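# Move the workbench hose from the red port to the blue

## Task

At the workbench, release the hose's latch at the manifold's red port, then insert the hose into the blue port and press until it latches; the robot must not topple or finish leaning, or the task fails.

## Robot and tools

Robot: TidyBot++, one mobile base (0.54 m long, 0.50 m wide, 0.38 m tall) on four driven casters, carrying a single seven-joint arm with a two-finger gripper. The shoulder sits 0.12 m ahead of base centre and 0.68 m up. Cameras: base_camera (fixed on the base, looking forward and down) and wrist_camera (on the hand, looking where it points). At the start the arm is folded, hand down.

Frames, all in metres: base frame has its origin on the floor beneath base centre, x forward, y left, z up. hand_pose, printed in results, is the midpoint between the finger pads in this frame; its z axis runs out along the fingers and the fingers close along its y axis. The odometry frame equals the base frame at scene start; base_odometry is measured there from wheel turns only (slip counts as travel), heading in rad, left positive. base_tilt is in degrees, forward and right positive.

move: one action per call. Action keys: "base", "joints", "target", plus optional "speeds" and "min_time_s". Also "cameras" (list of "base_camera", "wrist_camera" or "all"; [] for none) and "blocking" (true or omitted waits until everything is at rest; false returns within about 0.5 s while motion continues). A move with no action just reports state, images and the scene number.
- base: an object of relative offsets from where the base is when the command begins, along its own axes: translate_m (forward +, -2 to 2 m), strafe_m (left +, -2 to 2 m), rotate_rad (counter-clockwise from above +, -6.3 to 6.3 rad). Combined translate and strafe give one straight drive.
- joints: absolute angles by name: joint_1_rad (any angle; positive turns the arm clockwise from above, opposite to heading), joint_2_rad shoulder -2.249 to 2.249 (0 upper arm vertical, + leans forward), joint_3_rad any angle, joint_4_rad elbow -2.579 to 2.579, joint_5_rad any angle, joint_6_rad wrist -2.099 to 2.099, joint_7_rad any angle (hand down: + is counter-clockwise from above; at 1.57 fingers open left/right), gripper_pos 0 (open, about 85 mm gap) to 1 (closed). Gap is roughly 85 x (1 - gripper_pos) mm. Unlimited joints go the short way round; send steps below half a turn to go further.
- target: one list of seven numbers [x, y, z, qw, qx, qy, qz], an absolute hand pose in the base frame, same form as hand_pose. With target, joints may only contain gripper_pos.
- speeds: caps for this action only: translate_m and strafe_m 0.05 to 0.5 m/s (give one of them when combined), rotate_rad 0.1 to 1.57 rad/s.
- min_time_s: 0.1 to 8 s, minimum duration of each arm motion.
Unknown keys make a call invalid; out-of-range values are refused, and a refusal or an unplanned stop cancels your later move, wait and finished_scene calls in that reply.

wait: {"seconds": 0 to 10, "cameras"}; commands nothing, returns state, ends early once running moves settle. wait(0) shows an unblocked move's progress in "earlier move".
stop: brakes all running motions and returns when at rest; braked parts say "stopped" and may keep pressing on contacts.
zoom_image: {"camera", "region": [x0, y0, x1, y1]} in pixels of that camera's latest image, origin top-left, at most 504 x 504.
read_manual: returns only URDF licence texts.
finished_scene: {"scene": current scene number}; irreversible. The hose must stay latched without the robot.

Result lines: "move" is "done" or the worst status. base_status, joint_status, hand_status: moving, done, off_target (resting away from target, maybe still pushing), not_followed (withheld by the self-collision check: "joint command not followed" / "pose unreachable"), contact_stop, time_out, torque_fault, limit_stop_at_motor_heat. hand_target is where the joints' targets would place the hand. motor_effort gives percent of each motor's maximum, signed toward higher joint values, with the peak of the last action in brackets; readings are noisy. on_its_own lists uncommanded behaviour. "ARM HIT" means a hard hit on the base or the arm itself. MOTOR HOT and OVER-TEMPERATURE FAULT warn of overheating from sustained loads or pushing.

Practical notes: after a target reports done the hand is usually within 3 cm; correct by adding (wanted - measured hand_pose) to your last target. To hold still, resend hand_target, not hand_pose. For joints, resend last command + (wanted - read). Low forward-pointing poses close to the base go wrong and may drive the arm into the base; no check prevents that. A hand pointing down reaches at most about 0.94 m high, near the base only. Out-of-reach targets wander and end in time_out. The arm never avoids obstacles and keeps pushing when blocked; pushes grow with each correction. Gripper at 1 squeezes with 100 to 150 N per finger; off_target means it holds something.

Avoid: driving or turning while the arm is caught on something high (tipping), strong sideways pushes or pulls with a raised hand, reaching far over furniture from the folded pose, sweeping a stretched arm sideways. Back away or retract the arm to correct a lean. Avoid hits that trip a torque fault (arm freezes 10 s; limits 104.5 N m joints 1-4, 51.3 N m joints 5-7), hard impacts on fixed things, drops, excessive force or twist on the gripper, and knocking anything out of the work area. Loose objects may occasionally get nudged by outside forces.

Each tool is called after ">>>" in YAML: its name, and indented under it one key for each argument.

## Session

>>> move:
  cameras: ["all"]

Scene clock: 0.00 s.
base_odometry: x=+0.000 y=+0.000 heading=+0.000
base_tilt: forward=-0.2 right=+0.1
base_status: not commanded
joint_positions: joint_1_rad=+0.026 joint_2_rad=-0.375 joint_3_rad=+3.169 joint_4_rad=-2.558 joint_5_rad=-0.027 joint_6_rad=-0.918 joint_7_rad=+1.564 gripper_pos=+0.000
joint_status: not commanded
motor_effort: joint_1_rad=+0 joint_2_rad=+1 joint_3_rad=+0 joint_4_rad=+13 joint_5_rad=-1 joint_6_rad=+0 joint_7_rad=+0
hand_pose: x=+0.2355 y=+0.0031 z=+0.5819 quat_wxyz=(-0.015, +0.999, -0.037, +0.021) (m; base frame)
hand_target: x=+0.2362 y=+0.0030 z=+0.5822 quat_wxyz=(-0.015, +0.999, -0.037, +0.021) (m; base frame)
hand_status: not commanded
pictures: base_camera, wrist_camera

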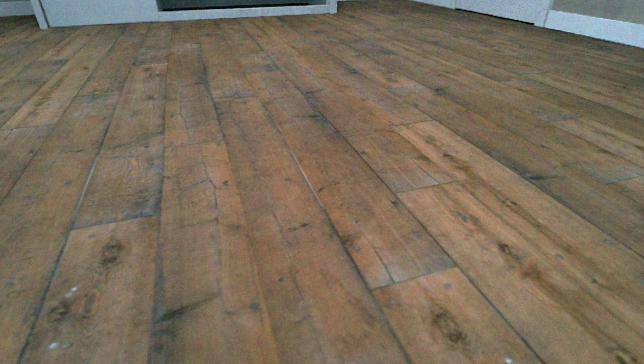

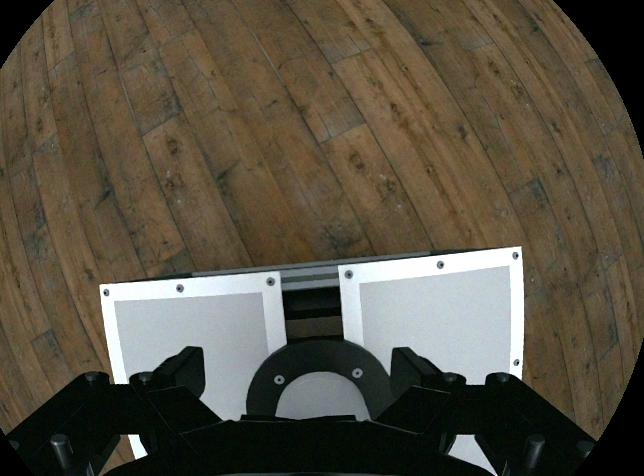

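>>> move:
  joints: {"joint_6_rad": 0.4}
  cameras: ["all"]

Scene clock: 2.13 s.
move: done
base_odometry: x=+0.000 y=+0.000 heading=+0.000
base_tilt: forward=-0.1 right=+0.0
base_status: not commanded
joint_positions: joint_1_rad=+0.026 joint_2_rad=-0.375 joint_3_rad=+3.169 joint_4_rad=-2.558 joint_5_rad=-0.027 joint_6_rad=+0.325 joint_7_rad=+1.564 gripper_pos=+0.000
joint_status: all done
motor_effort: joint_1_rad=+0(1) joint_2_rad=-4(4) joint_3_rad=+0(1) joint_4_rad=+18(18) joint_5_rad=-1(2) joint_6_rad=+8(9) joint_7_rad=+0(1)
hand_pose: x=+0.5203 y=-0.0230 z=+0.8046 quat_wxyz=(+0.005, +0.800, -0.039, +0.599) (m; base frame)
hand_target: x=+0.5263 y=-0.0242 z=+0.8277 quat_wxyz=(+0.006, +0.777, -0.038, +0.628) (m; base frame)
hand_status: not commanded
pictures: base_camera, wrist_camera
camera_calibration:
wrist_camera: T_world_to_cam=[[-0.0830103, -0.996431, -0.0153073, 0.030348], [-0.295145, 0.0392532, -0.954646, 0.975029], [0.95184, -0.0747276, -0.29735, -0.122189], [0, 0, 0, 1]] pos_world=[0.406598, -0.0171642, 0.894939]

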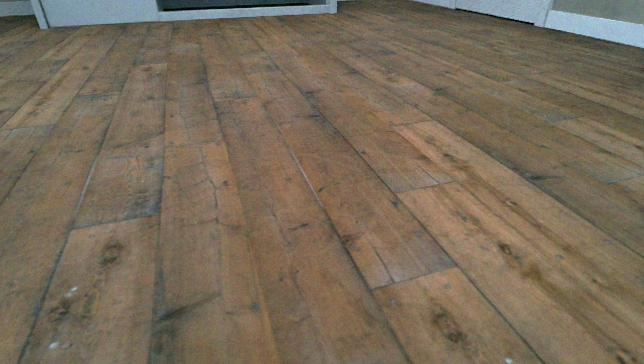

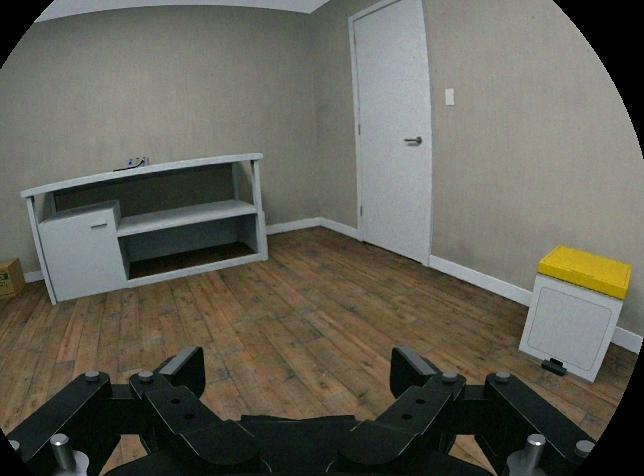

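>>> zoom_image:
  camera: "wrist_camera"
  region: [20, 130, 280, 310]

>>> zoom_image:
  camera: "wrist_camera"
  region: [100, 140, 170, 190]

Scaled by 1.938.

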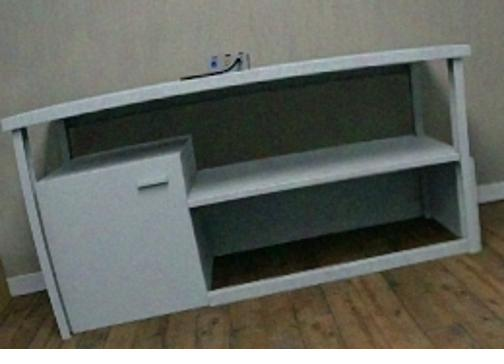

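Scaled by 7.200.

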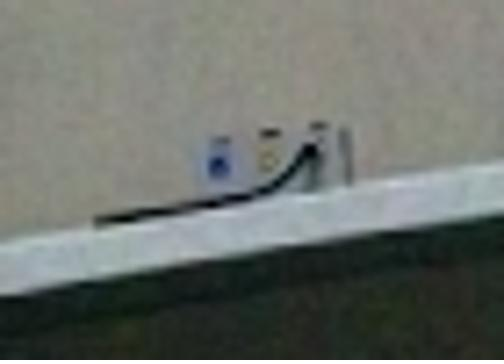

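>>> move:
  base: {"translate_m": 1.5, "strafe_m": 0.39, "rotate_rad": 0.464}
  cameras: ["all"]

Scene clock: 7.50 s.
move: done
base_odometry: x=+1.500 y=+0.390 heading=+0.464
base_tilt: forward=-0.1 right=+0.0
base_status: done
joint_positions: joint_1_rad=+0.026 joint_2_rad=-0.375 joint_3_rad=+3.169 joint_4_rad=-2.558 joint_5_rad=-0.027 joint_6_rad=+0.328 joint_7_rad=+1.564 gripper_pos=+0.000
joint_status: not commanded
motor_effort: joint_1_rad=+0(1) joint_2_rad=-4(6) joint_3_rad=+0(2) joint_4_rad=+17(18) joint_5_rad=+0(2) joint_6_rad=+9(9) joint_7_rad=+0(1)
hand_pose: x=+0.5205 y=-0.0231 z=+0.8055 quat_wxyz=(+0.005, +0.799, -0.039, +0.600) (m; base frame)
hand_target: x=+0.5263 y=-0.0242 z=+0.8277 quat_wxyz=(+0.006, +0.777, -0.038, +0.628) (m; base frame)
hand_status: not commanded
pictures: base_camera, wrist_camera
camera_calibration:
wrist_camera: T_world_to_cam=[[-0.082999, -0.996432, -0.0153309, 0.0302658], [-0.292341, 0.0390523, -0.955516, 0.975213], [0.952706, -0.074825, -0.294539, -0.1248], [0, 0, 0, 1]] pos_world=[0.406505, -0.0172647, 0.895537]

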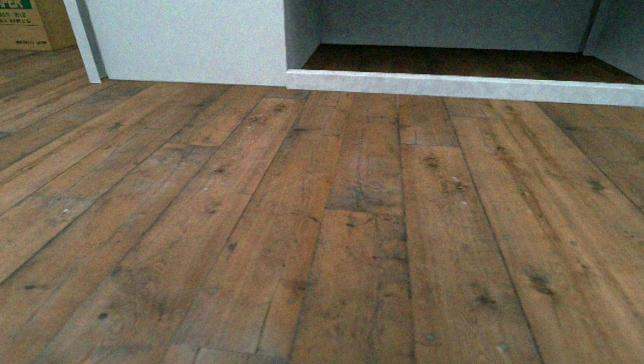

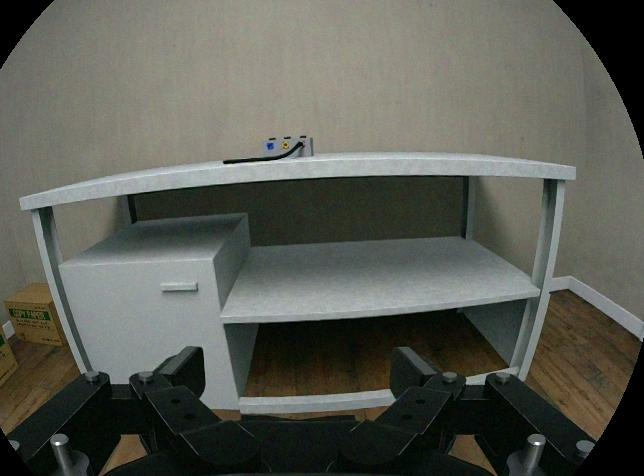

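>>> zoom_image:
  camera: "wrist_camera"
  region: [210, 120, 330, 180]

Scaled by 4.200.

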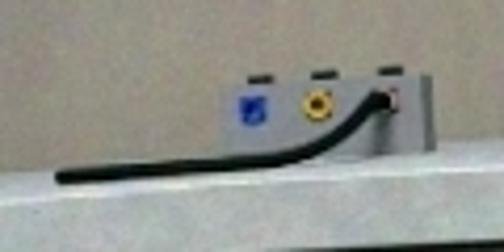

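>>> move:
  base: {"translate_m": 0.5, "strafe_m": -0.06, "rotate_rad": -0.02}
  joints: {"joint_1_rad": 0.0, "joint_2_rad": 0.0, "joint_3_rad": 3.1416, "joint_4_rad": -1.4, "joint_5_rad": 0.0, "joint_6_rad": -0.8, "joint_7_rad": 1.5708}
  cameras: ["all"]

Scene clock: 11.83 s.
move: done
base_odometry: x=+1.974 y=+0.560 heading=+0.444
base_tilt: forward=-0.2 right=+0.0
base_status: done
joint_positions: joint_1_rad=+0.013 joint_2_rad=-0.022 joint_3_rad=+3.163 joint_4_rad=-1.441 joint_5_rad=-0.027 joint_6_rad=-0.733 joint_7_rad=+1.564 gripper_pos=+0.000
joint_status: all done
motor_effort: joint_1_rad=+1(1) joint_2_rad=-18(20) joint_3_rad=+0(2) joint_4_rad=+19(20) joint_5_rad=-1(2) joint_6_rad=+7(10) joint_7_rad=+0(1)
hand_pose: x=+0.6808 y=-0.0124 z=+0.9789 quat_wxyz=(-0.006, +0.880, -0.022, +0.475) (m; base frame)
hand_target: x=+0.6805 y=+0.0014 z=+0.9728 quat_wxyz=(+0.000, +0.891, +0.000, +0.454) (m; base frame)
hand_status: not commanded
pictures: base_camera, wrist_camera
camera_calibration:
wrist_camera: T_world_to_cam=[[-0.0410337, -0.999138, -0.00634944, 0.019544], [-0.560838, 0.0282914, -0.827442, 1.24463], [0.826908, -0.030392, -0.561515, 0.121848], [0, 0, 0, 1]] pos_world=[0.598082, -0.0119821, 1.09841]

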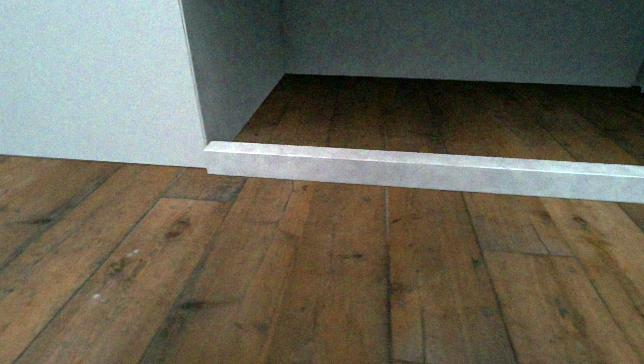

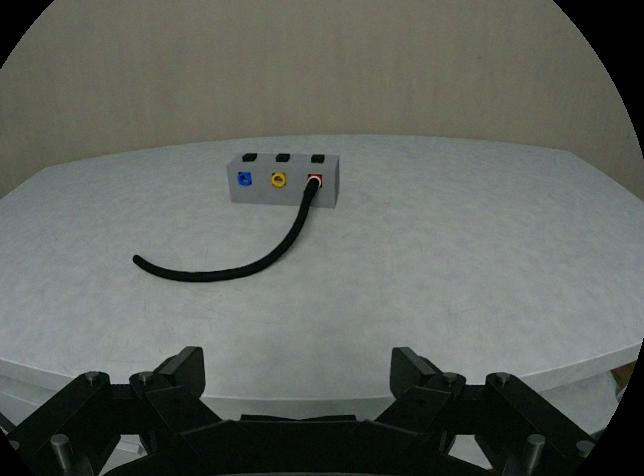

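>>> zoom_image:
  camera: "wrist_camera"
  region: [210, 140, 360, 220]

>>> zoom_image:
  camera: "wrist_camera"
  region: [280, 140, 350, 220]

Scaled by 3.360.

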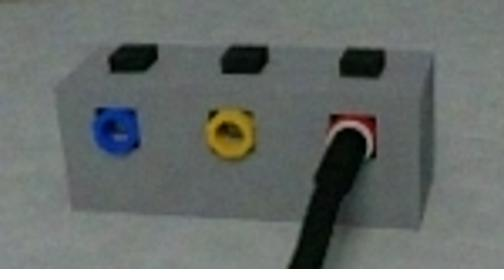

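Scaled by 6.300.

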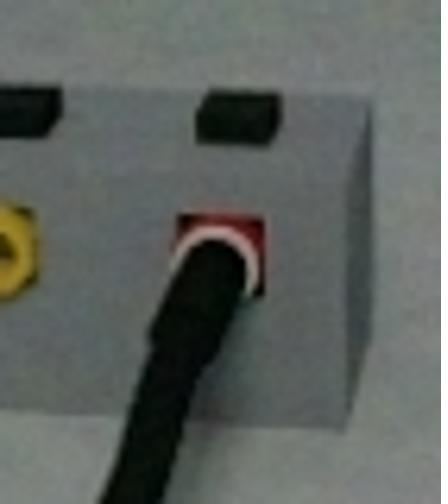

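>>> move:
  base: {"translate_m": 0.246, "strafe_m": 0.107, "rotate_rad": -0.187}
  cameras: ["all"]

Scene clock: 14.87 s.
move: done
base_odometry: x=+2.151 y=+0.763 heading=+0.256
base_tilt: forward=-0.2 right=+0.0
base_status: done
joint_positions: joint_1_rad=+0.000 joint_2_rad=-0.006 joint_3_rad=+3.148 joint_4_rad=-1.438 joint_5_rad=-0.027 joint_6_rad=-0.738 joint_7_rad=+1.564 gripper_pos=+0.000
joint_status: not commanded
motor_effort: joint_1_rad=+0(4) joint_2_rad=-18(21) joint_3_rad=+0(3) joint_4_rad=+19(20) joint_5_rad=-1(2) joint_6_rad=+7(8) joint_7_rad=+0(1)
hand_pose: x=+0.6848 y=+0.0035 z=+0.9710 quat_wxyz=(-0.013, +0.884, -0.010, +0.467) (m; base frame)
hand_target: x=+0.6805 y=+0.0014 z=+0.9728 quat_wxyz=(+0.000, +0.891, +0.000, +0.454) (m; base frame)
hand_status: not commanded
pictures: base_camera, wrist_camera
camera_calibration:
wrist_camera: T_world_to_cam=[[-0.0129955, -0.999899, -0.00572955, 0.0157886], [-0.575228, 0.0121628, -0.817902, 1.24049], [0.81789, -0.00733323, -0.575328, 0.134073], [0, 0, 0, 1]] pos_world=[0.604113, 0.00168231, 1.09183]

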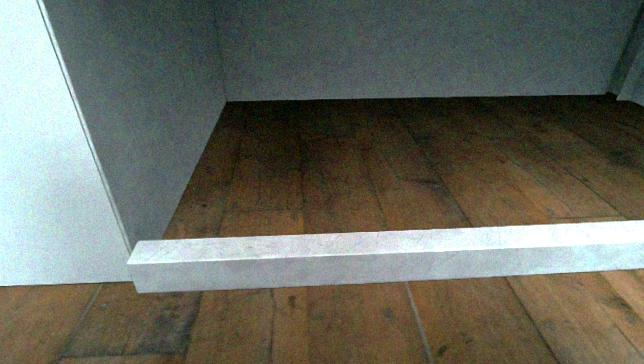

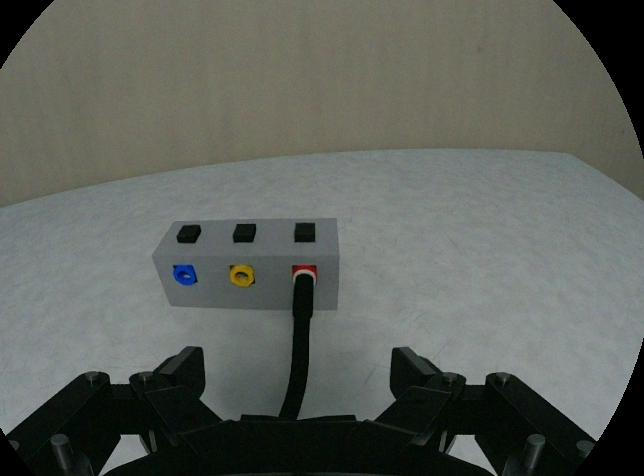

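>>> zoom_image:
  camera: "wrist_camera"
  region: [150, 210, 350, 320]

>>> zoom_image:
  camera: "wrist_camera"
  region: [270, 210, 340, 320]

>>> zoom_image:
  camera: "wrist_camera"
  region: [155, 215, 225, 315]

Scaled by 2.520.

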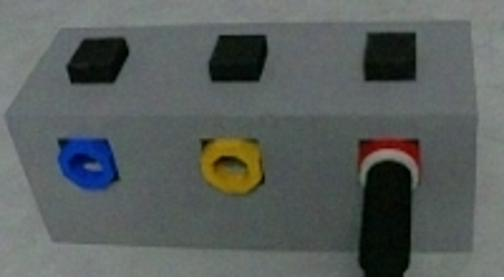

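Scaled by 4.582.

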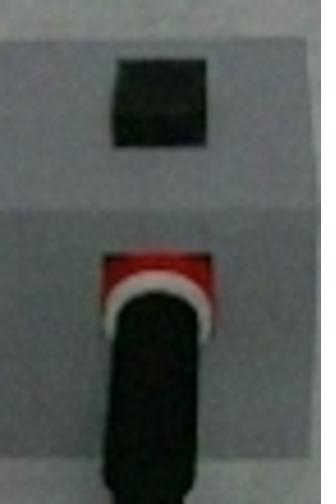

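Scaled by 5.040.

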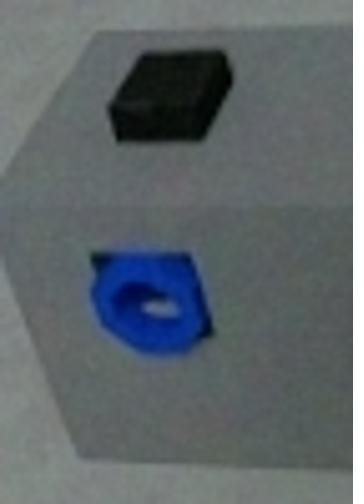

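>>> move:
  base: {"translate_m": 0.09, "strafe_m": 0.010, "rotate_rad": -0.018}
  joints: {"joint_1_rad": 0.0, "joint_2_rad": 0.35, "joint_3_rad": 3.1416, "joint_4_rad": -0.72, "joint_5_rad": 0.025, "joint_6_rad": -1.29, "joint_7_rad": 1.5708, "gripper_pos": 1.0}
  cameras: ["wrist_camera"]

Scene clock: 19.73 s.
move: done
base_odometry: x=+2.235 y=+0.795 heading=+0.239
base_tilt: forward=-0.2 right=+0.0
base_status: done
joint_positions: joint_1_rad=+0.002 joint_2_rad=+0.320 joint_3_rad=+3.148 joint_4_rad=-0.759 joint_5_rad=-0.024 joint_6_rad=-1.224 joint_7_rad=+1.564 gripper_pos=+0.999
joint_status: all done
motor_effort: joint_1_rad=+0(2) joint_2_rad=-26(28) joint_3_rad=-1(2) joint_4_rad=+17(20) joint_5_rad=-2(2) joint_6_rad=+7(9) joint_7_rad=+1(2)
hand_pose: x=+0.7599 y=+0.0044 z=+1.0220 quat_wxyz=(-0.011, +0.913, -0.005, +0.407) (m; base frame)
hand_target: x=+0.7583 y=-0.0061 z=+1.0071 quat_wxyz=(+0.012, +0.925, -0.001, +0.381) (m; base frame)
hand_status: not commanded
pictures: wrist_camera
camera_calibration:
wrist_camera: T_world_to_cam=[[-0.00361944, -0.99999, 0.00269959, 0.00216171], [-0.678411, 0.000472126, -0.734682, 1.31886], [0.734674, -0.00449057, -0.678406, 0.270592], [0, 0, 0, 1]] pos_world=[0.695938, 0.00275414, 1.15251]

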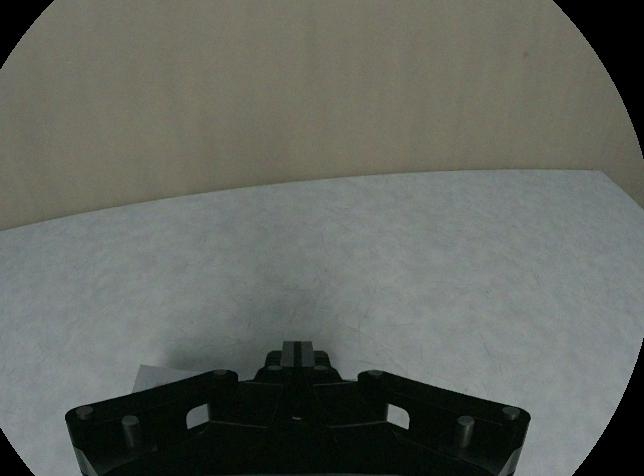

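>>> move:
  base: {"strafe_m": -0.003}
  joints: {"joint_1_rad": 0.0, "joint_2_rad": 0.339, "joint_3_rad": 3.1416, "joint_4_rad": -0.871, "joint_5_rad": 0.025, "joint_6_rad": -1.203, "joint_7_rad": 1.5708}
  min_time_s: 1.0
  cameras: ["wrist_camera"]

Scene clock: 21.40 s.
move: done
base_odometry: x=+2.236 y=+0.793 heading=+0.239
base_tilt: forward=-0.2 right=+0.1
base_status: done
joint_positions: joint_1_rad=+0.001 joint_2_rad=+0.320 joint_3_rad=+3.148 joint_4_rad=-0.856 joint_5_rad=-0.021 joint_6_rad=-1.225 joint_7_rad=+1.564 gripper_pos=+0.999
joint_status: all done
motor_effort: joint_1_rad=+0(4) joint_2_rad=-26(29) joint_3_rad=-1(4) joint_4_rad=+17(19) joint_5_rad=-2(2) joint_6_rad=+6(7) joint_7_rad=+0(1)
hand_pose: x=+0.7516 y=+0.0036 z=+0.9727 quat_wxyz=(-0.009, +0.932, -0.006, +0.362) (m; base frame)
hand_target: x=+0.7603 y=-0.0059 z=+0.9574 quat_wxyz=(+0.012, +0.934, +0.000, +0.356) (m; base frame)
hand_status: not commanded
pictures: wrist_camera
camera_calibration:
wrist_camera: T_world_to_cam=[[-0.00452432, -0.999974, 0.00559513, -0.000682512], [-0.74717, -0.000338274, -0.664633, 1.2605], [0.664617, -0.00718753, -0.747149, 0.362834], [0, 0, 0, 1]] pos_world=[0.700662, 0.00235178, 1.10887]

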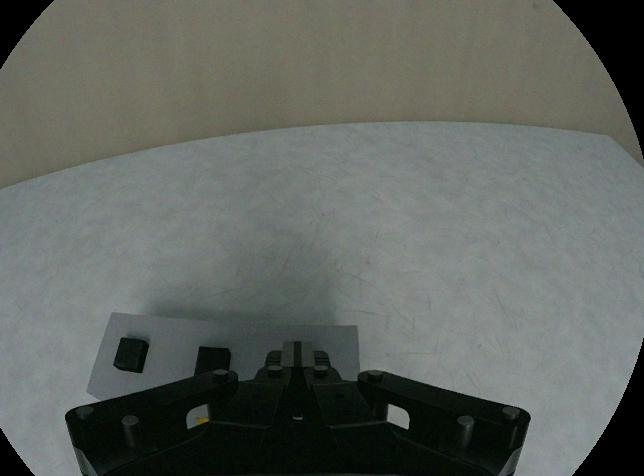

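>>> move:
  base: {"translate_m": 0.012, "strafe_m": -0.004}
  joints: {"joint_2_rad": 0.295, "joint_4_rad": -0.955, "joint_6_rad": -1.08}
  min_time_s: 1.0
  cameras: ["wrist_camera"]

Scene clock: 23.20 s.
move: done
base_odometry: x=+2.249 y=+0.792 heading=+0.239
base_tilt: forward=-0.1 right=+0.0
base_status: done
joint_positions: joint_1_rad=+0.001 joint_2_rad=+0.315 joint_3_rad=+3.148 joint_4_rad=-0.931 joint_5_rad=-0.020 joint_6_rad=-1.148 joint_7_rad=+1.564 gripper_pos=+0.999
joint_status: all done
motor_effort: joint_1_rad=+0(2) joint_2_rad=-27(31) joint_3_rad=+0(1) joint_4_rad=+17(18) joint_5_rad=+0(2) joint_6_rad=+6(7) joint_7_rad=+0(1)
hand_pose: x=+0.7589 y=+0.0031 z=+0.9542 quat_wxyz=(-0.009, +0.931, -0.006, +0.365) (m; base frame)
hand_target: x=+0.7654 y=-0.0055 z=+0.9693 quat_wxyz=(+0.012, +0.919, +0.001, +0.395) (m; base frame)
hand_status: not commanded
pictures: wrist_camera
camera_calibration:
wrist_camera: T_world_to_cam=[[-0.00618866, -0.999965, 0.00558446, 0.00024296], [-0.742722, 0.000857132, -0.669599, 1.25506], [0.669571, -0.00829162, -0.742702, 0.336164], [0, 0, 0, 1]] pos_world=[0.707075, 0.00195455, 1.09005]

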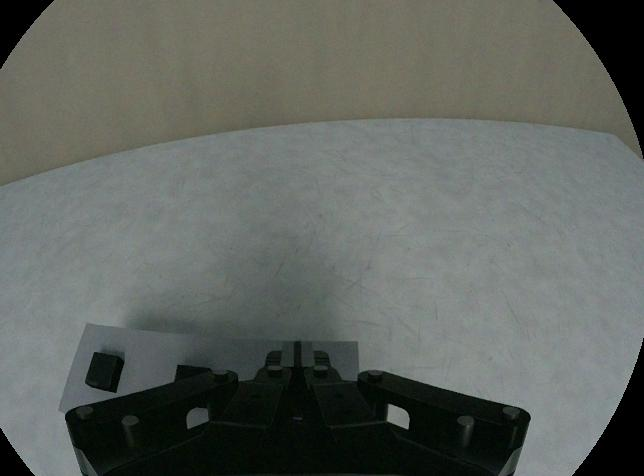

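>>> move:
  joints: {"joint_4_rad": -0.98}
  min_time_s: 0.7
  cameras: ["wrist_camera"]

Scene clock: 24.43 s.
move: done
base_odometry: x=+2.249 y=+0.792 heading=+0.239
base_tilt: forward=-0.2 right=+0.0
base_status: not commanded
joint_positions: joint_1_rad=+0.001 joint_2_rad=+0.309 joint_3_rad=+3.148 joint_4_rad=-0.945 joint_5_rad=-0.020 joint_6_rad=-1.134 joint_7_rad=+1.564 gripper_pos=+0.999
joint_status: all done
motor_effort: joint_1_rad=+1(1) joint_2_rad=-25(27) joint_3_rad=+0(1) joint_4_rad=+15(17) joint_5_rad=+0(1) joint_6_rad=+4(6) joint_7_rad=+1(1)
hand_pose: x=+0.7587 y=+0.0031 z=+0.9539 quat_wxyz=(-0.009, +0.930, -0.006, +0.368) (m; base frame)
hand_target: x=+0.7624 y=-0.0055 z=+0.9562 quat_wxyz=(+0.012, +0.924, +0.001, +0.383) (m; base frame)
hand_status: not commanded
pictures: wrist_camera
camera_calibration:
wrist_camera: T_world_to_cam=[[-0.00651504, -0.999964, 0.00541641, 0.000653863], [-0.738345, 0.00115744, -0.674422, 1.256], [0.674392, -0.00839307, -0.738326, 0.328269], [0, 0, 0, 1]] pos_world=[0.705987, 0.00195527, 1.08944]

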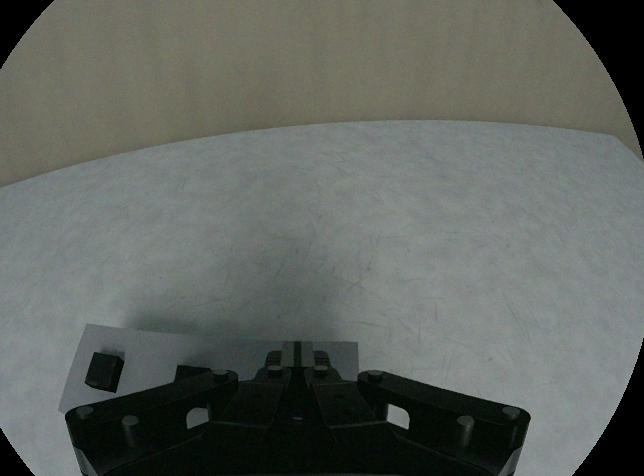

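>>> move:
  joints: {"joint_4_rad": -1.02}
  min_time_s: 0.7
  cameras: ["wrist_camera"]

Scene clock: 25.57 s.
move: done
base_odometry: x=+2.249 y=+0.792 heading=+0.239
base_tilt: forward=-0.1 right=+0.0
base_status: not commanded
joint_positions: joint_1_rad=+0.001 joint_2_rad=+0.294 joint_3_rad=+3.148 joint_4_rad=-0.972 joint_5_rad=-0.020 joint_6_rad=-1.115 joint_7_rad=+1.564 gripper_pos=+0.999
joint_status: all done
motor_effort: joint_1_rad=+0(1) joint_2_rad=-22(25) joint_3_rad=-1(1) joint_4_rad=+13(16) joint_5_rad=-1(2) joint_6_rad=+2(4) joint_7_rad=+0(1)
hand_pose: x=+0.7556 y=+0.0030 z=+0.9536 quat_wxyz=(-0.009, +0.928, -0.007, +0.372) (m; base frame)
hand_target: x=+0.7568 y=-0.0055 z=+0.9355 quat_wxyz=(+0.012, +0.931, +0.001, +0.365) (m; base frame)
hand_status: not commanded
pictures: wrist_camera
camera_calibration:
wrist_camera: T_world_to_cam=[[-0.00698268, -0.999962, 0.00524747, 0.0010442], [-0.733647, 0.00155708, -0.679529, 1.25477], [0.679495, -0.00859473, -0.73363, 0.321806], [0, 0, 0, 1]] pos_world=[0.7019, 0.00185622, 1.08873]

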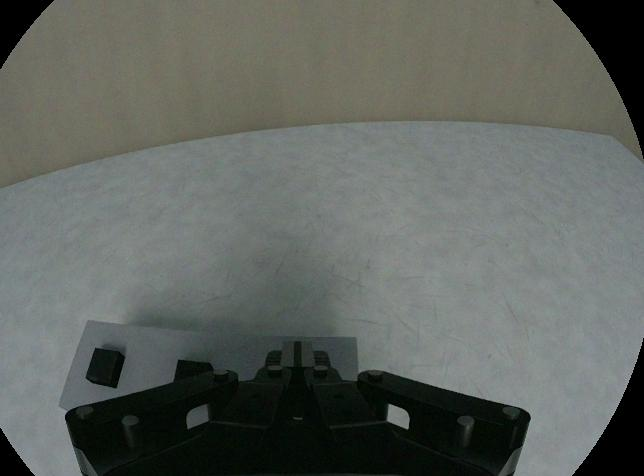

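>>> move:
  joints: {"joint_2_rad": 0.325, "joint_4_rad": -1.06}
  min_time_s: 0.7
  cameras: ["wrist_camera"]

Scene clock: 26.77 s.
move: off_target
base_odometry: x=+2.249 y=+0.792 heading=+0.239
base_tilt: forward=-0.2 right=+0.0
base_status: not commanded
joint_positions: joint_1_rad=+0.001 joint_2_rad=+0.287 joint_3_rad=+3.148 joint_4_rad=-0.989 joint_5_rad=-0.020 joint_6_rad=-1.096 joint_7_rad=+1.564 gripper_pos=+0.999
joint_status: joint_4_rad off_target (ended at -0.989, target -1.060); the others done
motor_effort: joint_1_rad=+2(2) joint_2_rad=-17(22) joint_3_rad=+1(1) joint_4_rad=+10(13) joint_5_rad=+0(2) joint_6_rad=+0(2) joint_7_rad=+0(1)
hand_pose: x=+0.7556 y=+0.0029 z=+0.9530 quat_wxyz=(-0.009, +0.927, -0.007, +0.375) (m; base frame)
hand_target: x=+0.7572 y=-0.0055 z=+0.8960 quat_wxyz=(+0.012, +0.943, +0.002, +0.332) (m; base frame)
hand_status: not commanded
pictures: wrist_camera
camera_calibration:
wrist_camera: T_world_to_cam=[[-0.00737782, -0.99996, 0.00513515, 0.00134247], [-0.728381, 0.00185549, -0.68517, 1.2558], [0.685133, -0.00879541, -0.728365, 0.312053], [0, 0, 0, 1]] pos_world=[0.700914, 0.00175692, 1.08772]

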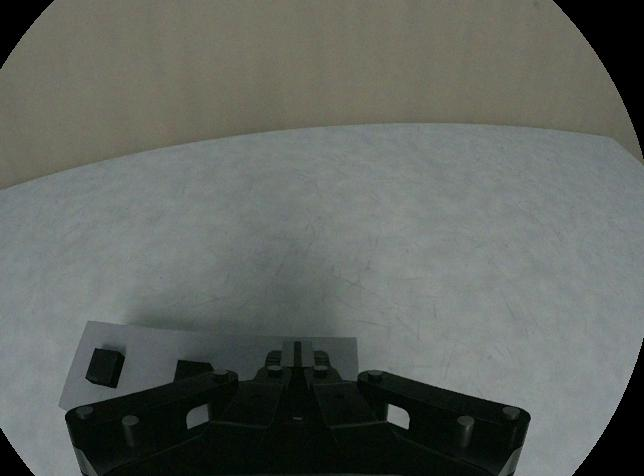

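>>> move:
  joints: {"joint_2_rad": 0.4, "joint_4_rad": -1.14}
  min_time_s: 1.0
  cameras: ["wrist_camera"]

Scene clock: 28.30 s.
move: off_target
base_odometry: x=+2.249 y=+0.792 heading=+0.239
base_tilt: forward=-0.2 right=+0.0
base_status: not commanded
joint_positions: joint_1_rad=+0.001 joint_2_rad=+0.279 joint_3_rad=+3.148 joint_4_rad=-1.020 joint_5_rad=-0.020 joint_6_rad=-1.067 joint_7_rad=+1.564 gripper_pos=+0.999
joint_status: joint_2_rad off_target (ended at +0.279, target +0.400); joint_4_rad off_target (ended at -1.019, target -1.140)
motor_effort: joint_1_rad=+1(2) joint_2_rad=-3(16) joint_3_rad=+1(2) joint_4_rad=+2(10) joint_5_rad=+1(2) joint_6_rad=-5(6) joint_7_rad=+0(1)
hand_pose: x=+0.7558 y=+0.0028 z=+0.9488 quat_wxyz=(-0.009, +0.926, -0.007, +0.378) (m; base frame)
hand_target: x=+0.7521 y=-0.0055 z=+0.8092 quat_wxyz=(+0.012, +0.966, +0.003, +0.258) (m; base frame)
hand_status: not commanded
pictures: wrist_camera
camera_calibration:
wrist_camera: T_world_to_cam=[[-0.00791522, -0.999957, 0.00488424, 0.00190955], [-0.723513, 0.00235525, -0.690306, 1.25422], [0.690265, -0.00899774, -0.723501, 0.300371], [0, 0, 0, 1]] pos_world=[0.700127, 0.00165812, 1.08311]

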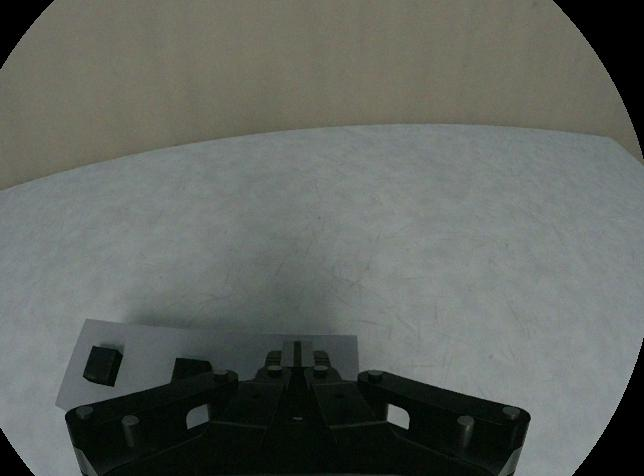

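>>> move:
  joints: {"joint_2_rad": 0.46, "joint_4_rad": -1.2}
  min_time_s: 0.8
  cameras: ["wrist_camera"]

Scene clock: 29.50 s.
move: off_target
base_odometry: x=+2.249 y=+0.792 heading=+0.239
base_tilt: forward=-0.1 right=-0.1
base_status: not commanded
joint_positions: joint_1_rad=+0.001 joint_2_rad=+0.274 joint_3_rad=+3.148 joint_4_rad=-1.034 joint_5_rad=-0.020 joint_6_rad=-1.051 joint_7_rad=+1.564 gripper_pos=+0.999
joint_status: joint_2_rad off_target (ended at +0.274, target +0.460); joint_4_rad off_target (ended at -1.034, target -1.200)
motor_effort: joint_1_rad=+2(3) joint_2_rad=+8(8) joint_3_rad=+2(2) joint_4_rad=-5(6) joint_5_rad=+1(2) joint_6_rad=-8(8) joint_7_rad=+0(1)
hand_pose: x=+0.7560 y=+0.0029 z=+0.9475 quat_wxyz=(-0.009, +0.924, -0.007, +0.381) (m; base frame)
hand_target: x=+0.7406 y=-0.0055 z=+0.7444 quat_wxyz=(+0.012, +0.980, +0.004, +0.199) (m; base frame)
hand_status: not commanded
pictures: wrist_camera
camera_calibration:
wrist_camera: T_world_to_cam=[[-0.00801524, -0.999957, 0.00476851, 0.00220892], [-0.719446, 0.00245471, -0.694544, 1.25449], [0.694502, -0.00899762, -0.719435, 0.292183], [0, 0, 0, 1]] pos_world=[0.699638, 0.00175836, 1.0815]

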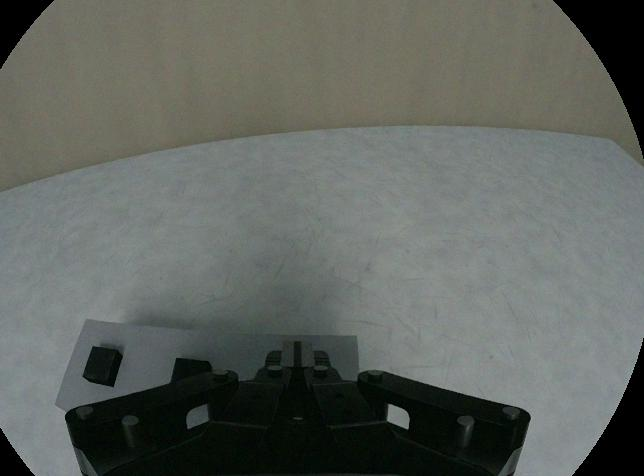

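>>> move:
  joints: {"joint_2_rad": 0.22, "joint_4_rad": -0.88, "joint_6_rad": -1.15}
  min_time_s: 0.8
  cameras: ["wrist_camera"]

>>> move:
  base: {"translate_m": -0.09}
  joints: {"joint_2_rad": 0.0, "joint_4_rad": -1.4, "joint_6_rad": -0.8, "gripper_pos": 0.0}
  cameras: ["wrist_camera"]

>>> zoom_image:
  camera: "wrist_camera"
  region: [150, 210, 350, 320]

Scene clock: 31.50 s.
move: done
base_odometry: x=+2.249 y=+0.792 heading=+0.239
base_tilt: forward=-0.2 right=+0.0
base_status: not commanded
joint_positions: joint_1_rad=+0.001 joint_2_rad=+0.234 joint_3_rad=+3.148 joint_4_rad=-0.916 joint_5_rad=-0.019 joint_6_rad=-1.107 joint_7_rad=+1.564 gripper_pos=+0.999
joint_status: all done
motor_effort: joint_1_rad=+0(3) joint_2_rad=-25(30) joint_3_rad=-1(2) joint_4_rad=+18(20) joint_5_rad=-1(2) joint_6_rad=+7(9) joint_7_rad=+0(1)
hand_pose: x=+0.7445 y=+0.0028 z=+1.0219 quat_wxyz=(-0.009, +0.904, -0.006, +0.428) (m; base frame)
hand_target: x=+0.7332 y=-0.0058 z=+1.0395 quat_wxyz=(+0.012, +0.902, +0.000, +0.431) (m; base frame)
hand_status: not commanded
pictures: wrist_camera
camera_calibration:
wrist_camera: T_world_to_cam=[[-0.00791344, -0.999951, 0.00595898, 0.000343438], [-0.645118, 0.00055197, -0.764083, 1.31354], [0.764042, -0.00989077, -0.645091, 0.225987], [0, 0, 0, 1]] pos_world=[0.674729, 0.00185357, 1.14944]

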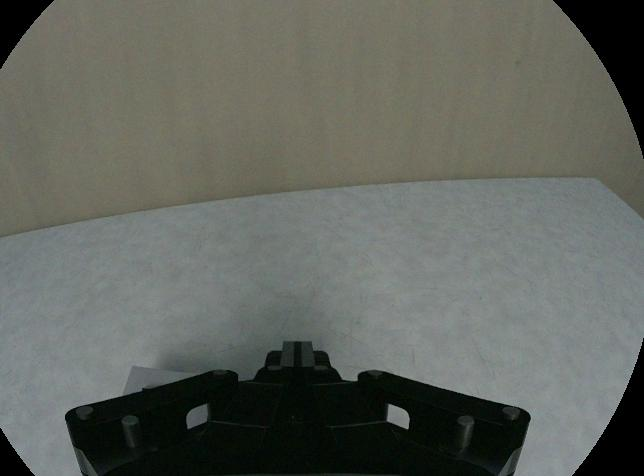

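Scene clock: 33.50 s.
move: done
base_odometry: x=+2.161 y=+0.770 heading=+0.239
base_tilt: forward=-0.2 right=+0.0
base_status: done
joint_positions: joint_1_rad=+0.001 joint_2_rad=+0.025 joint_3_rad=+3.148 joint_4_rad=-1.382 joint_5_rad=-0.017 joint_6_rad=-0.874 joint_7_rad=+1.564 gripper_pos=+0.000
joint_status: all done
motor_effort: joint_1_rad=+0(2) joint_2_rad=-19(31) joint_3_rad=+0(1) joint_4_rad=+18(20) joint_5_rad=-1(2) joint_6_rad=+7(8) joint_7_rad=+0(1)
hand_pose: x=+0.6759 y=+0.0018 z=+0.9506 quat_wxyz=(-0.008, +0.909, -0.008, +0.417) (m; base frame)
hand_target: x=+0.6805 y=-0.0042 z=+0.9728 quat_wxyz=(+0.012, +0.891, +0.004, +0.454) (m; base frame)
hand_status: not commanded
pictures: wrist_camera
camera_calibration:
wrist_camera: T_world_to_cam=[[-0.0120405, -0.999914, 0.00526376, 0.0027129], [-0.663044, 0.00404342, -0.74857, 1.2122], [0.748484, -0.0125032, -0.663035, 0.259973], [0, 0, 0, 1]] pos_world=[0.609188, 0.00106174, 1.07977]

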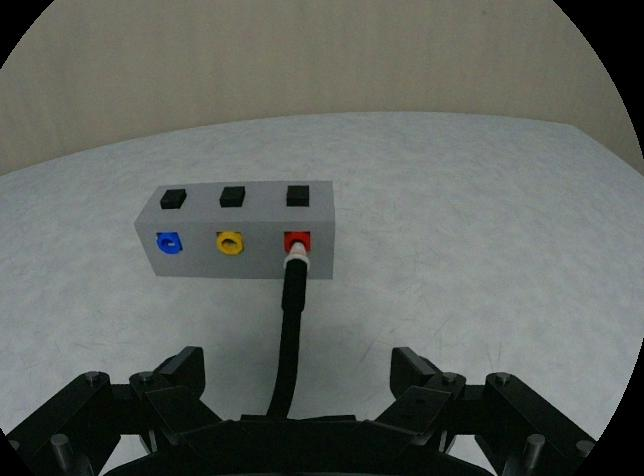

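Scaled by 2.520.

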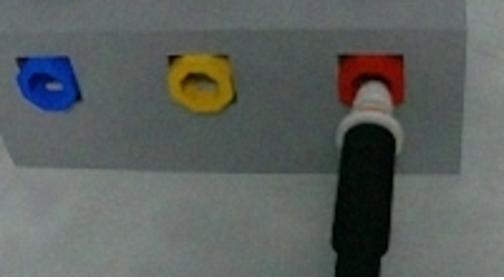

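>>> zoom_image:
  camera: "wrist_camera"
  region: [260, 220, 340, 330]

>>> zoom_image:
  camera: "wrist_camera"
  region: [130, 215, 260, 285]

Scaled by 4.582.

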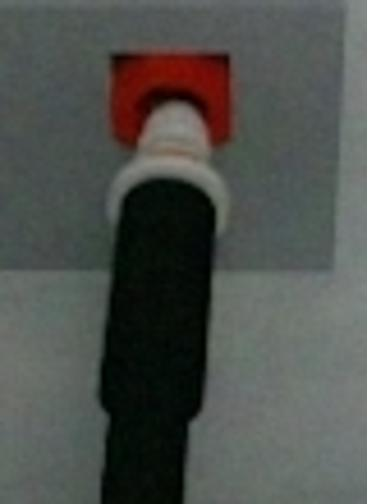

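Scaled by 3.877.

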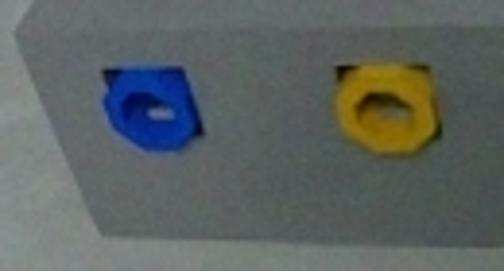

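>>> move:
  joints: {"joint_2_rad": 0.21, "joint_4_rad": -1.23, "joint_6_rad": -0.785, "gripper_pos": 0.0}
  min_time_s: 1.0
  cameras: ["wrist_camera"]

Scene clock: 36.20 s.
move: done
base_odometry: x=+2.161 y=+0.770 heading=+0.239
base_tilt: forward=-0.2 right=+0.1
base_status: not commanded
joint_positions: joint_1_rad=+0.001 joint_2_rad=+0.193 joint_3_rad=+3.148 joint_4_rad=-1.269 joint_5_rad=-0.017 joint_6_rad=-0.856 joint_7_rad=+1.564 gripper_pos=+0.000
joint_status: all done
motor_effort: joint_1_rad=+0(1) joint_2_rad=-25(27) joint_3_rad=+0(1) joint_4_rad=+18(20) joint_5_rad=-2(2) joint_6_rad=+7(8) joint_7_rad=+0(1)
hand_pose: x=+0.7406 y=+0.0016 z=+0.9171 quat_wxyz=(-0.008, +0.916, -0.008, +0.400) (m; base frame)
hand_target: x=+0.7654 y=-0.0042 z=+0.9449 quat_wxyz=(+0.012, +0.897, +0.004, +0.442) (m; base frame)
hand_status: not commanded
pictures: wrist_camera
camera_calibration:
wrist_camera: T_world_to_cam=[[-0.0120607, -0.999907, 0.00634045, 0.00249784], [-0.690444, 0.00374104, -0.723376, 1.22717], [0.723285, -0.0131021, -0.690425, 0.233106], [0, 0, 0, 1]] pos_world=[0.678717, 0.000960917, 1.04863]

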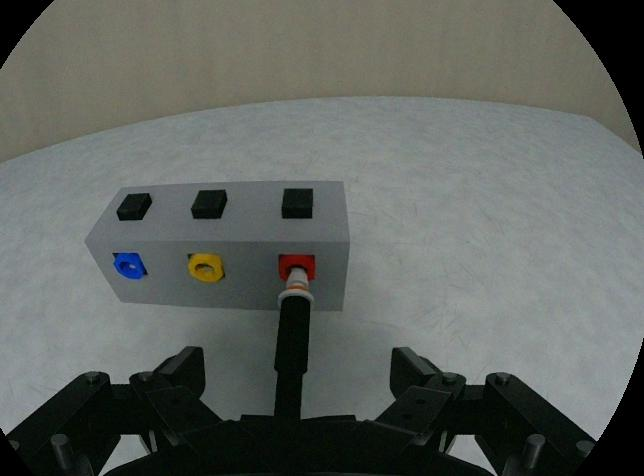

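>>> zoom_image:
  camera: "wrist_camera"
  region: [240, 230, 350, 400]

>>> zoom_image:
  camera: "wrist_camera"
  region: [80, 230, 260, 320]

Scaled by 2.965.

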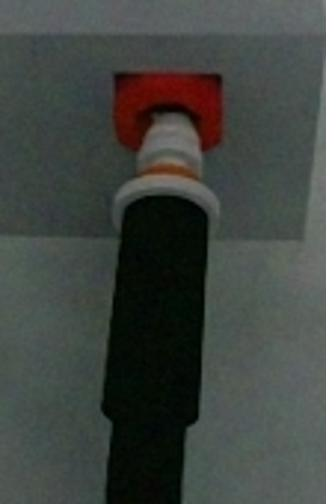

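Scaled by 2.800.

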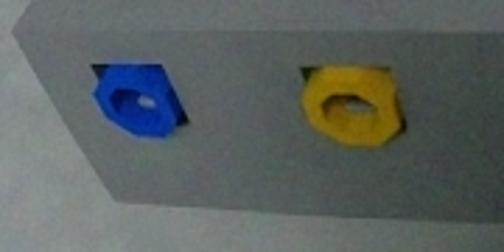

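>>> move:
  base: {"strafe_m": 0.003}
  joints: {"joint_2_rad": 0.28, "joint_4_rad": -1.19, "joint_6_rad": -0.775, "gripper_pos": 0.0}
  min_time_s: 1.0
  cameras: ["wrist_camera"]

>>> zoom_image:
  camera: "wrist_camera"
  region: [200, 250, 400, 430]

Scene clock: 38.37 s.
move: done
base_odometry: x=+2.160 y=+0.773 heading=+0.239
base_tilt: forward=-0.1 right=+0.0
base_status: done
joint_positions: joint_1_rad=+0.000 joint_2_rad=+0.252 joint_3_rad=+3.147 joint_4_rad=-1.231 joint_5_rad=-0.016 joint_6_rad=-0.848 joint_7_rad=+1.564 gripper_pos=+0.000
joint_status: all done
motor_effort: joint_1_rad=+0(3) joint_2_rad=-26(28) joint_3_rad=+0(2) joint_4_rad=+18(20) joint_5_rad=-1(2) joint_6_rad=+6(7) joint_7_rad=+0(1)
hand_pose: x=+0.7630 y=+0.0017 z=+0.9023 quat_wxyz=(-0.007, +0.919, -0.008, +0.394) (m; base frame)
hand_target: x=+0.7912 y=-0.0041 z=+0.9235 quat_wxyz=(+0.012, +0.901, +0.004, +0.433) (m; base frame)
hand_status: not commanded
pictures: wrist_camera
camera_calibration:
wrist_camera: T_world_to_cam=[[-0.011569, -0.999903, 0.00776261, 0.00125567], [-0.699152, 0.0025387, -0.714969, 1.23103], [0.71488, -0.0136987, -0.699113, 0.22101], [0, 0, 0, 1]] pos_world=[0.702694, 0.00115789, 1.03465]

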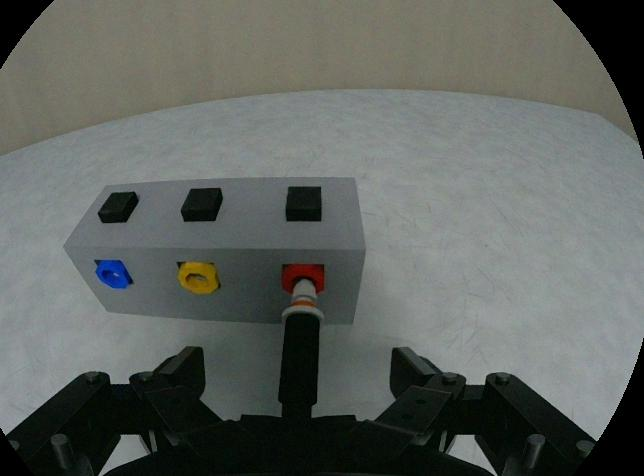

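Scaled by 2.520.

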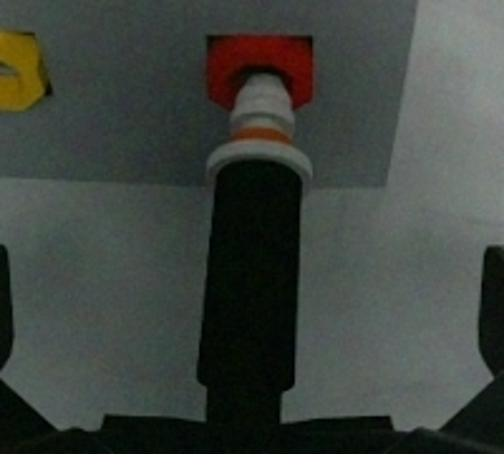

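>>> move:
  joints: {"gripper_pos": 0.88}
  cameras: ["wrist_camera"]

>>> zoom_image:
  camera: "wrist_camera"
  region: [200, 250, 400, 430]

Scene clock: 39.57 s.
move: done
base_odometry: x=+2.160 y=+0.773 heading=+0.239
base_tilt: forward=-0.2 right=+0.1
base_status: not commanded
joint_positions: joint_1_rad=+0.000 joint_2_rad=+0.253 joint_3_rad=+3.147 joint_4_rad=-1.229 joint_5_rad=-0.015 joint_6_rad=-0.847 joint_7_rad=+1.564 gripper_pos=+0.853
joint_status: all done
motor_effort: joint_1_rad=-1(1) joint_2_rad=-27(27) joint_3_rad=-1(2) joint_4_rad=+19(19) joint_5_rad=-2(2) joint_6_rad=+7(7) joint_7_rad=-1(1)
hand_pose: x=+0.7635 y=+0.0013 z=+0.9030 quat_wxyz=(-0.007, +0.919, -0.008, +0.395) (m; base frame)
hand_target: x=+0.7912 y=-0.0041 z=+0.9235 quat_wxyz=(+0.012, +0.901, +0.004, +0.433) (m; base frame)
hand_status: not commanded
pictures: wrist_camera
camera_calibration:
wrist_camera: T_world_to_cam=[[-0.0118757, -0.99989, 0.00886949, 0.000121465], [-0.697892, 0.00193581, -0.716201, 1.23199], [0.716105, -0.0146953, -0.697838, 0.219097], [0, 0, 0, 1]] pos_world=[0.702898, 0.000956263, 1.03524]

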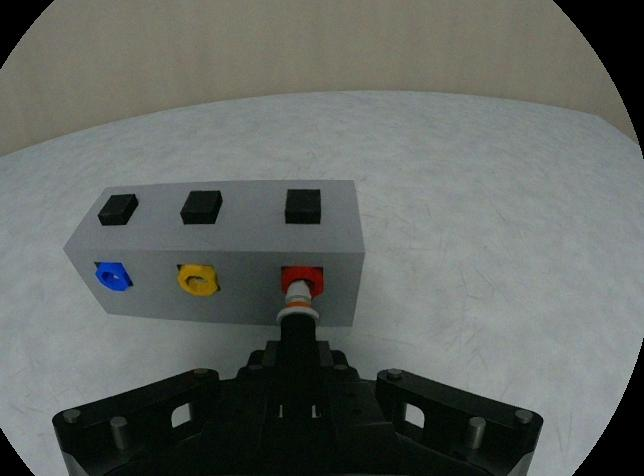

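Scaled by 2.520.

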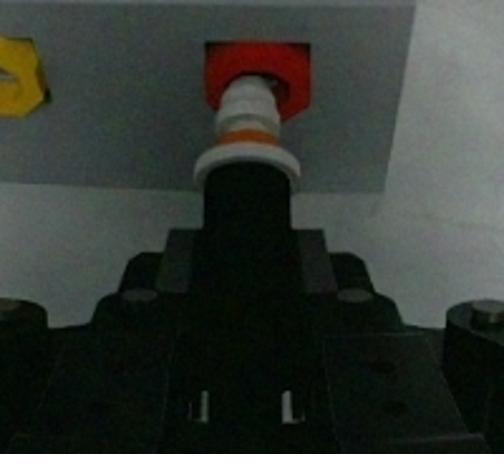

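>>> move:
  base: {"translate_m": -0.04}
  speeds: {"translate_m": 0.1}
  cameras: ["wrist_camera"]

>>> zoom_image:
  camera: "wrist_camera"
  region: [200, 230, 400, 430]

Scene clock: 40.77 s.
move: done
base_odometry: x=+2.121 y=+0.764 heading=+0.239
base_tilt: forward=-0.2 right=+0.0
base_status: done
joint_positions: joint_1_rad=+0.000 joint_2_rad=+0.261 joint_3_rad=+3.147 joint_4_rad=-1.228 joint_5_rad=-0.015 joint_6_rad=-0.843 joint_7_rad=+1.564 gripper_pos=+0.853
joint_status: not commanded
motor_effort: joint_1_rad=+0(1) joint_2_rad=-27(29) joint_3_rad=+0(1) joint_4_rad=+18(20) joint_5_rad=-1(2) joint_6_rad=+7(7) joint_7_rad=+1(1)
hand_pose: x=+0.7663 y=+0.0013 z=+0.8995 quat_wxyz=(-0.006, +0.919, -0.008, +0.394) (m; base frame)
hand_target: x=+0.7912 y=-0.0041 z=+0.9235 quat_wxyz=(+0.012, +0.901, +0.004, +0.433) (m; base frame)
hand_status: not commanded
pictures: wrist_camera
camera_calibration:
wrist_camera: T_world_to_cam=[[-0.0119234, -0.999889, 0.00897157, 0.000116954], [-0.699814, 0.00193574, -0.714323, 1.23127], [0.714226, -0.0147956, -0.699759, 0.217818], [0, 0, 0, 1]] pos_world=[0.706093, 0.000956248, 1.03195]

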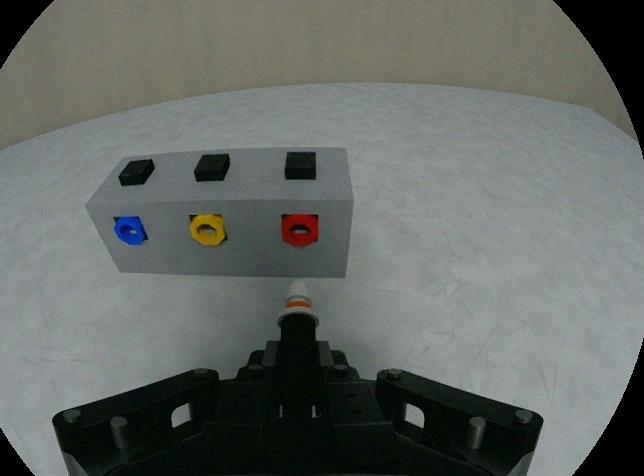

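Scaled by 2.520.

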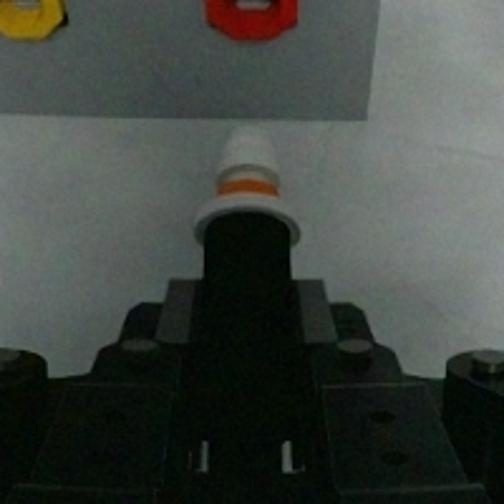

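>>> zoom_image:
  camera: "wrist_camera"
  region: [80, 180, 360, 290]

>>> zoom_image:
  camera: "wrist_camera"
  region: [85, 190, 185, 285]

Scaled by 1.800.

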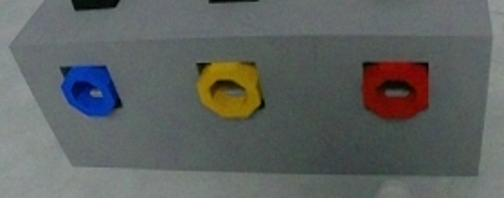

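Scaled by 5.040.

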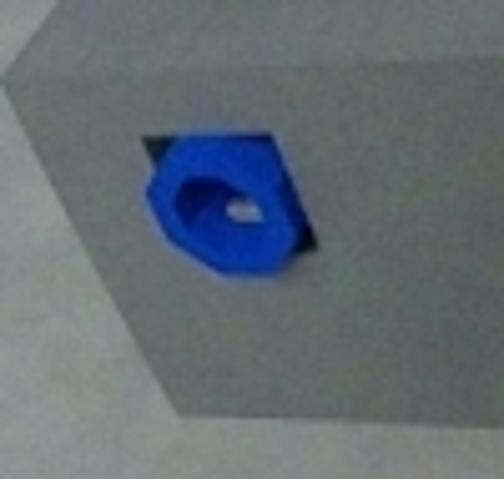

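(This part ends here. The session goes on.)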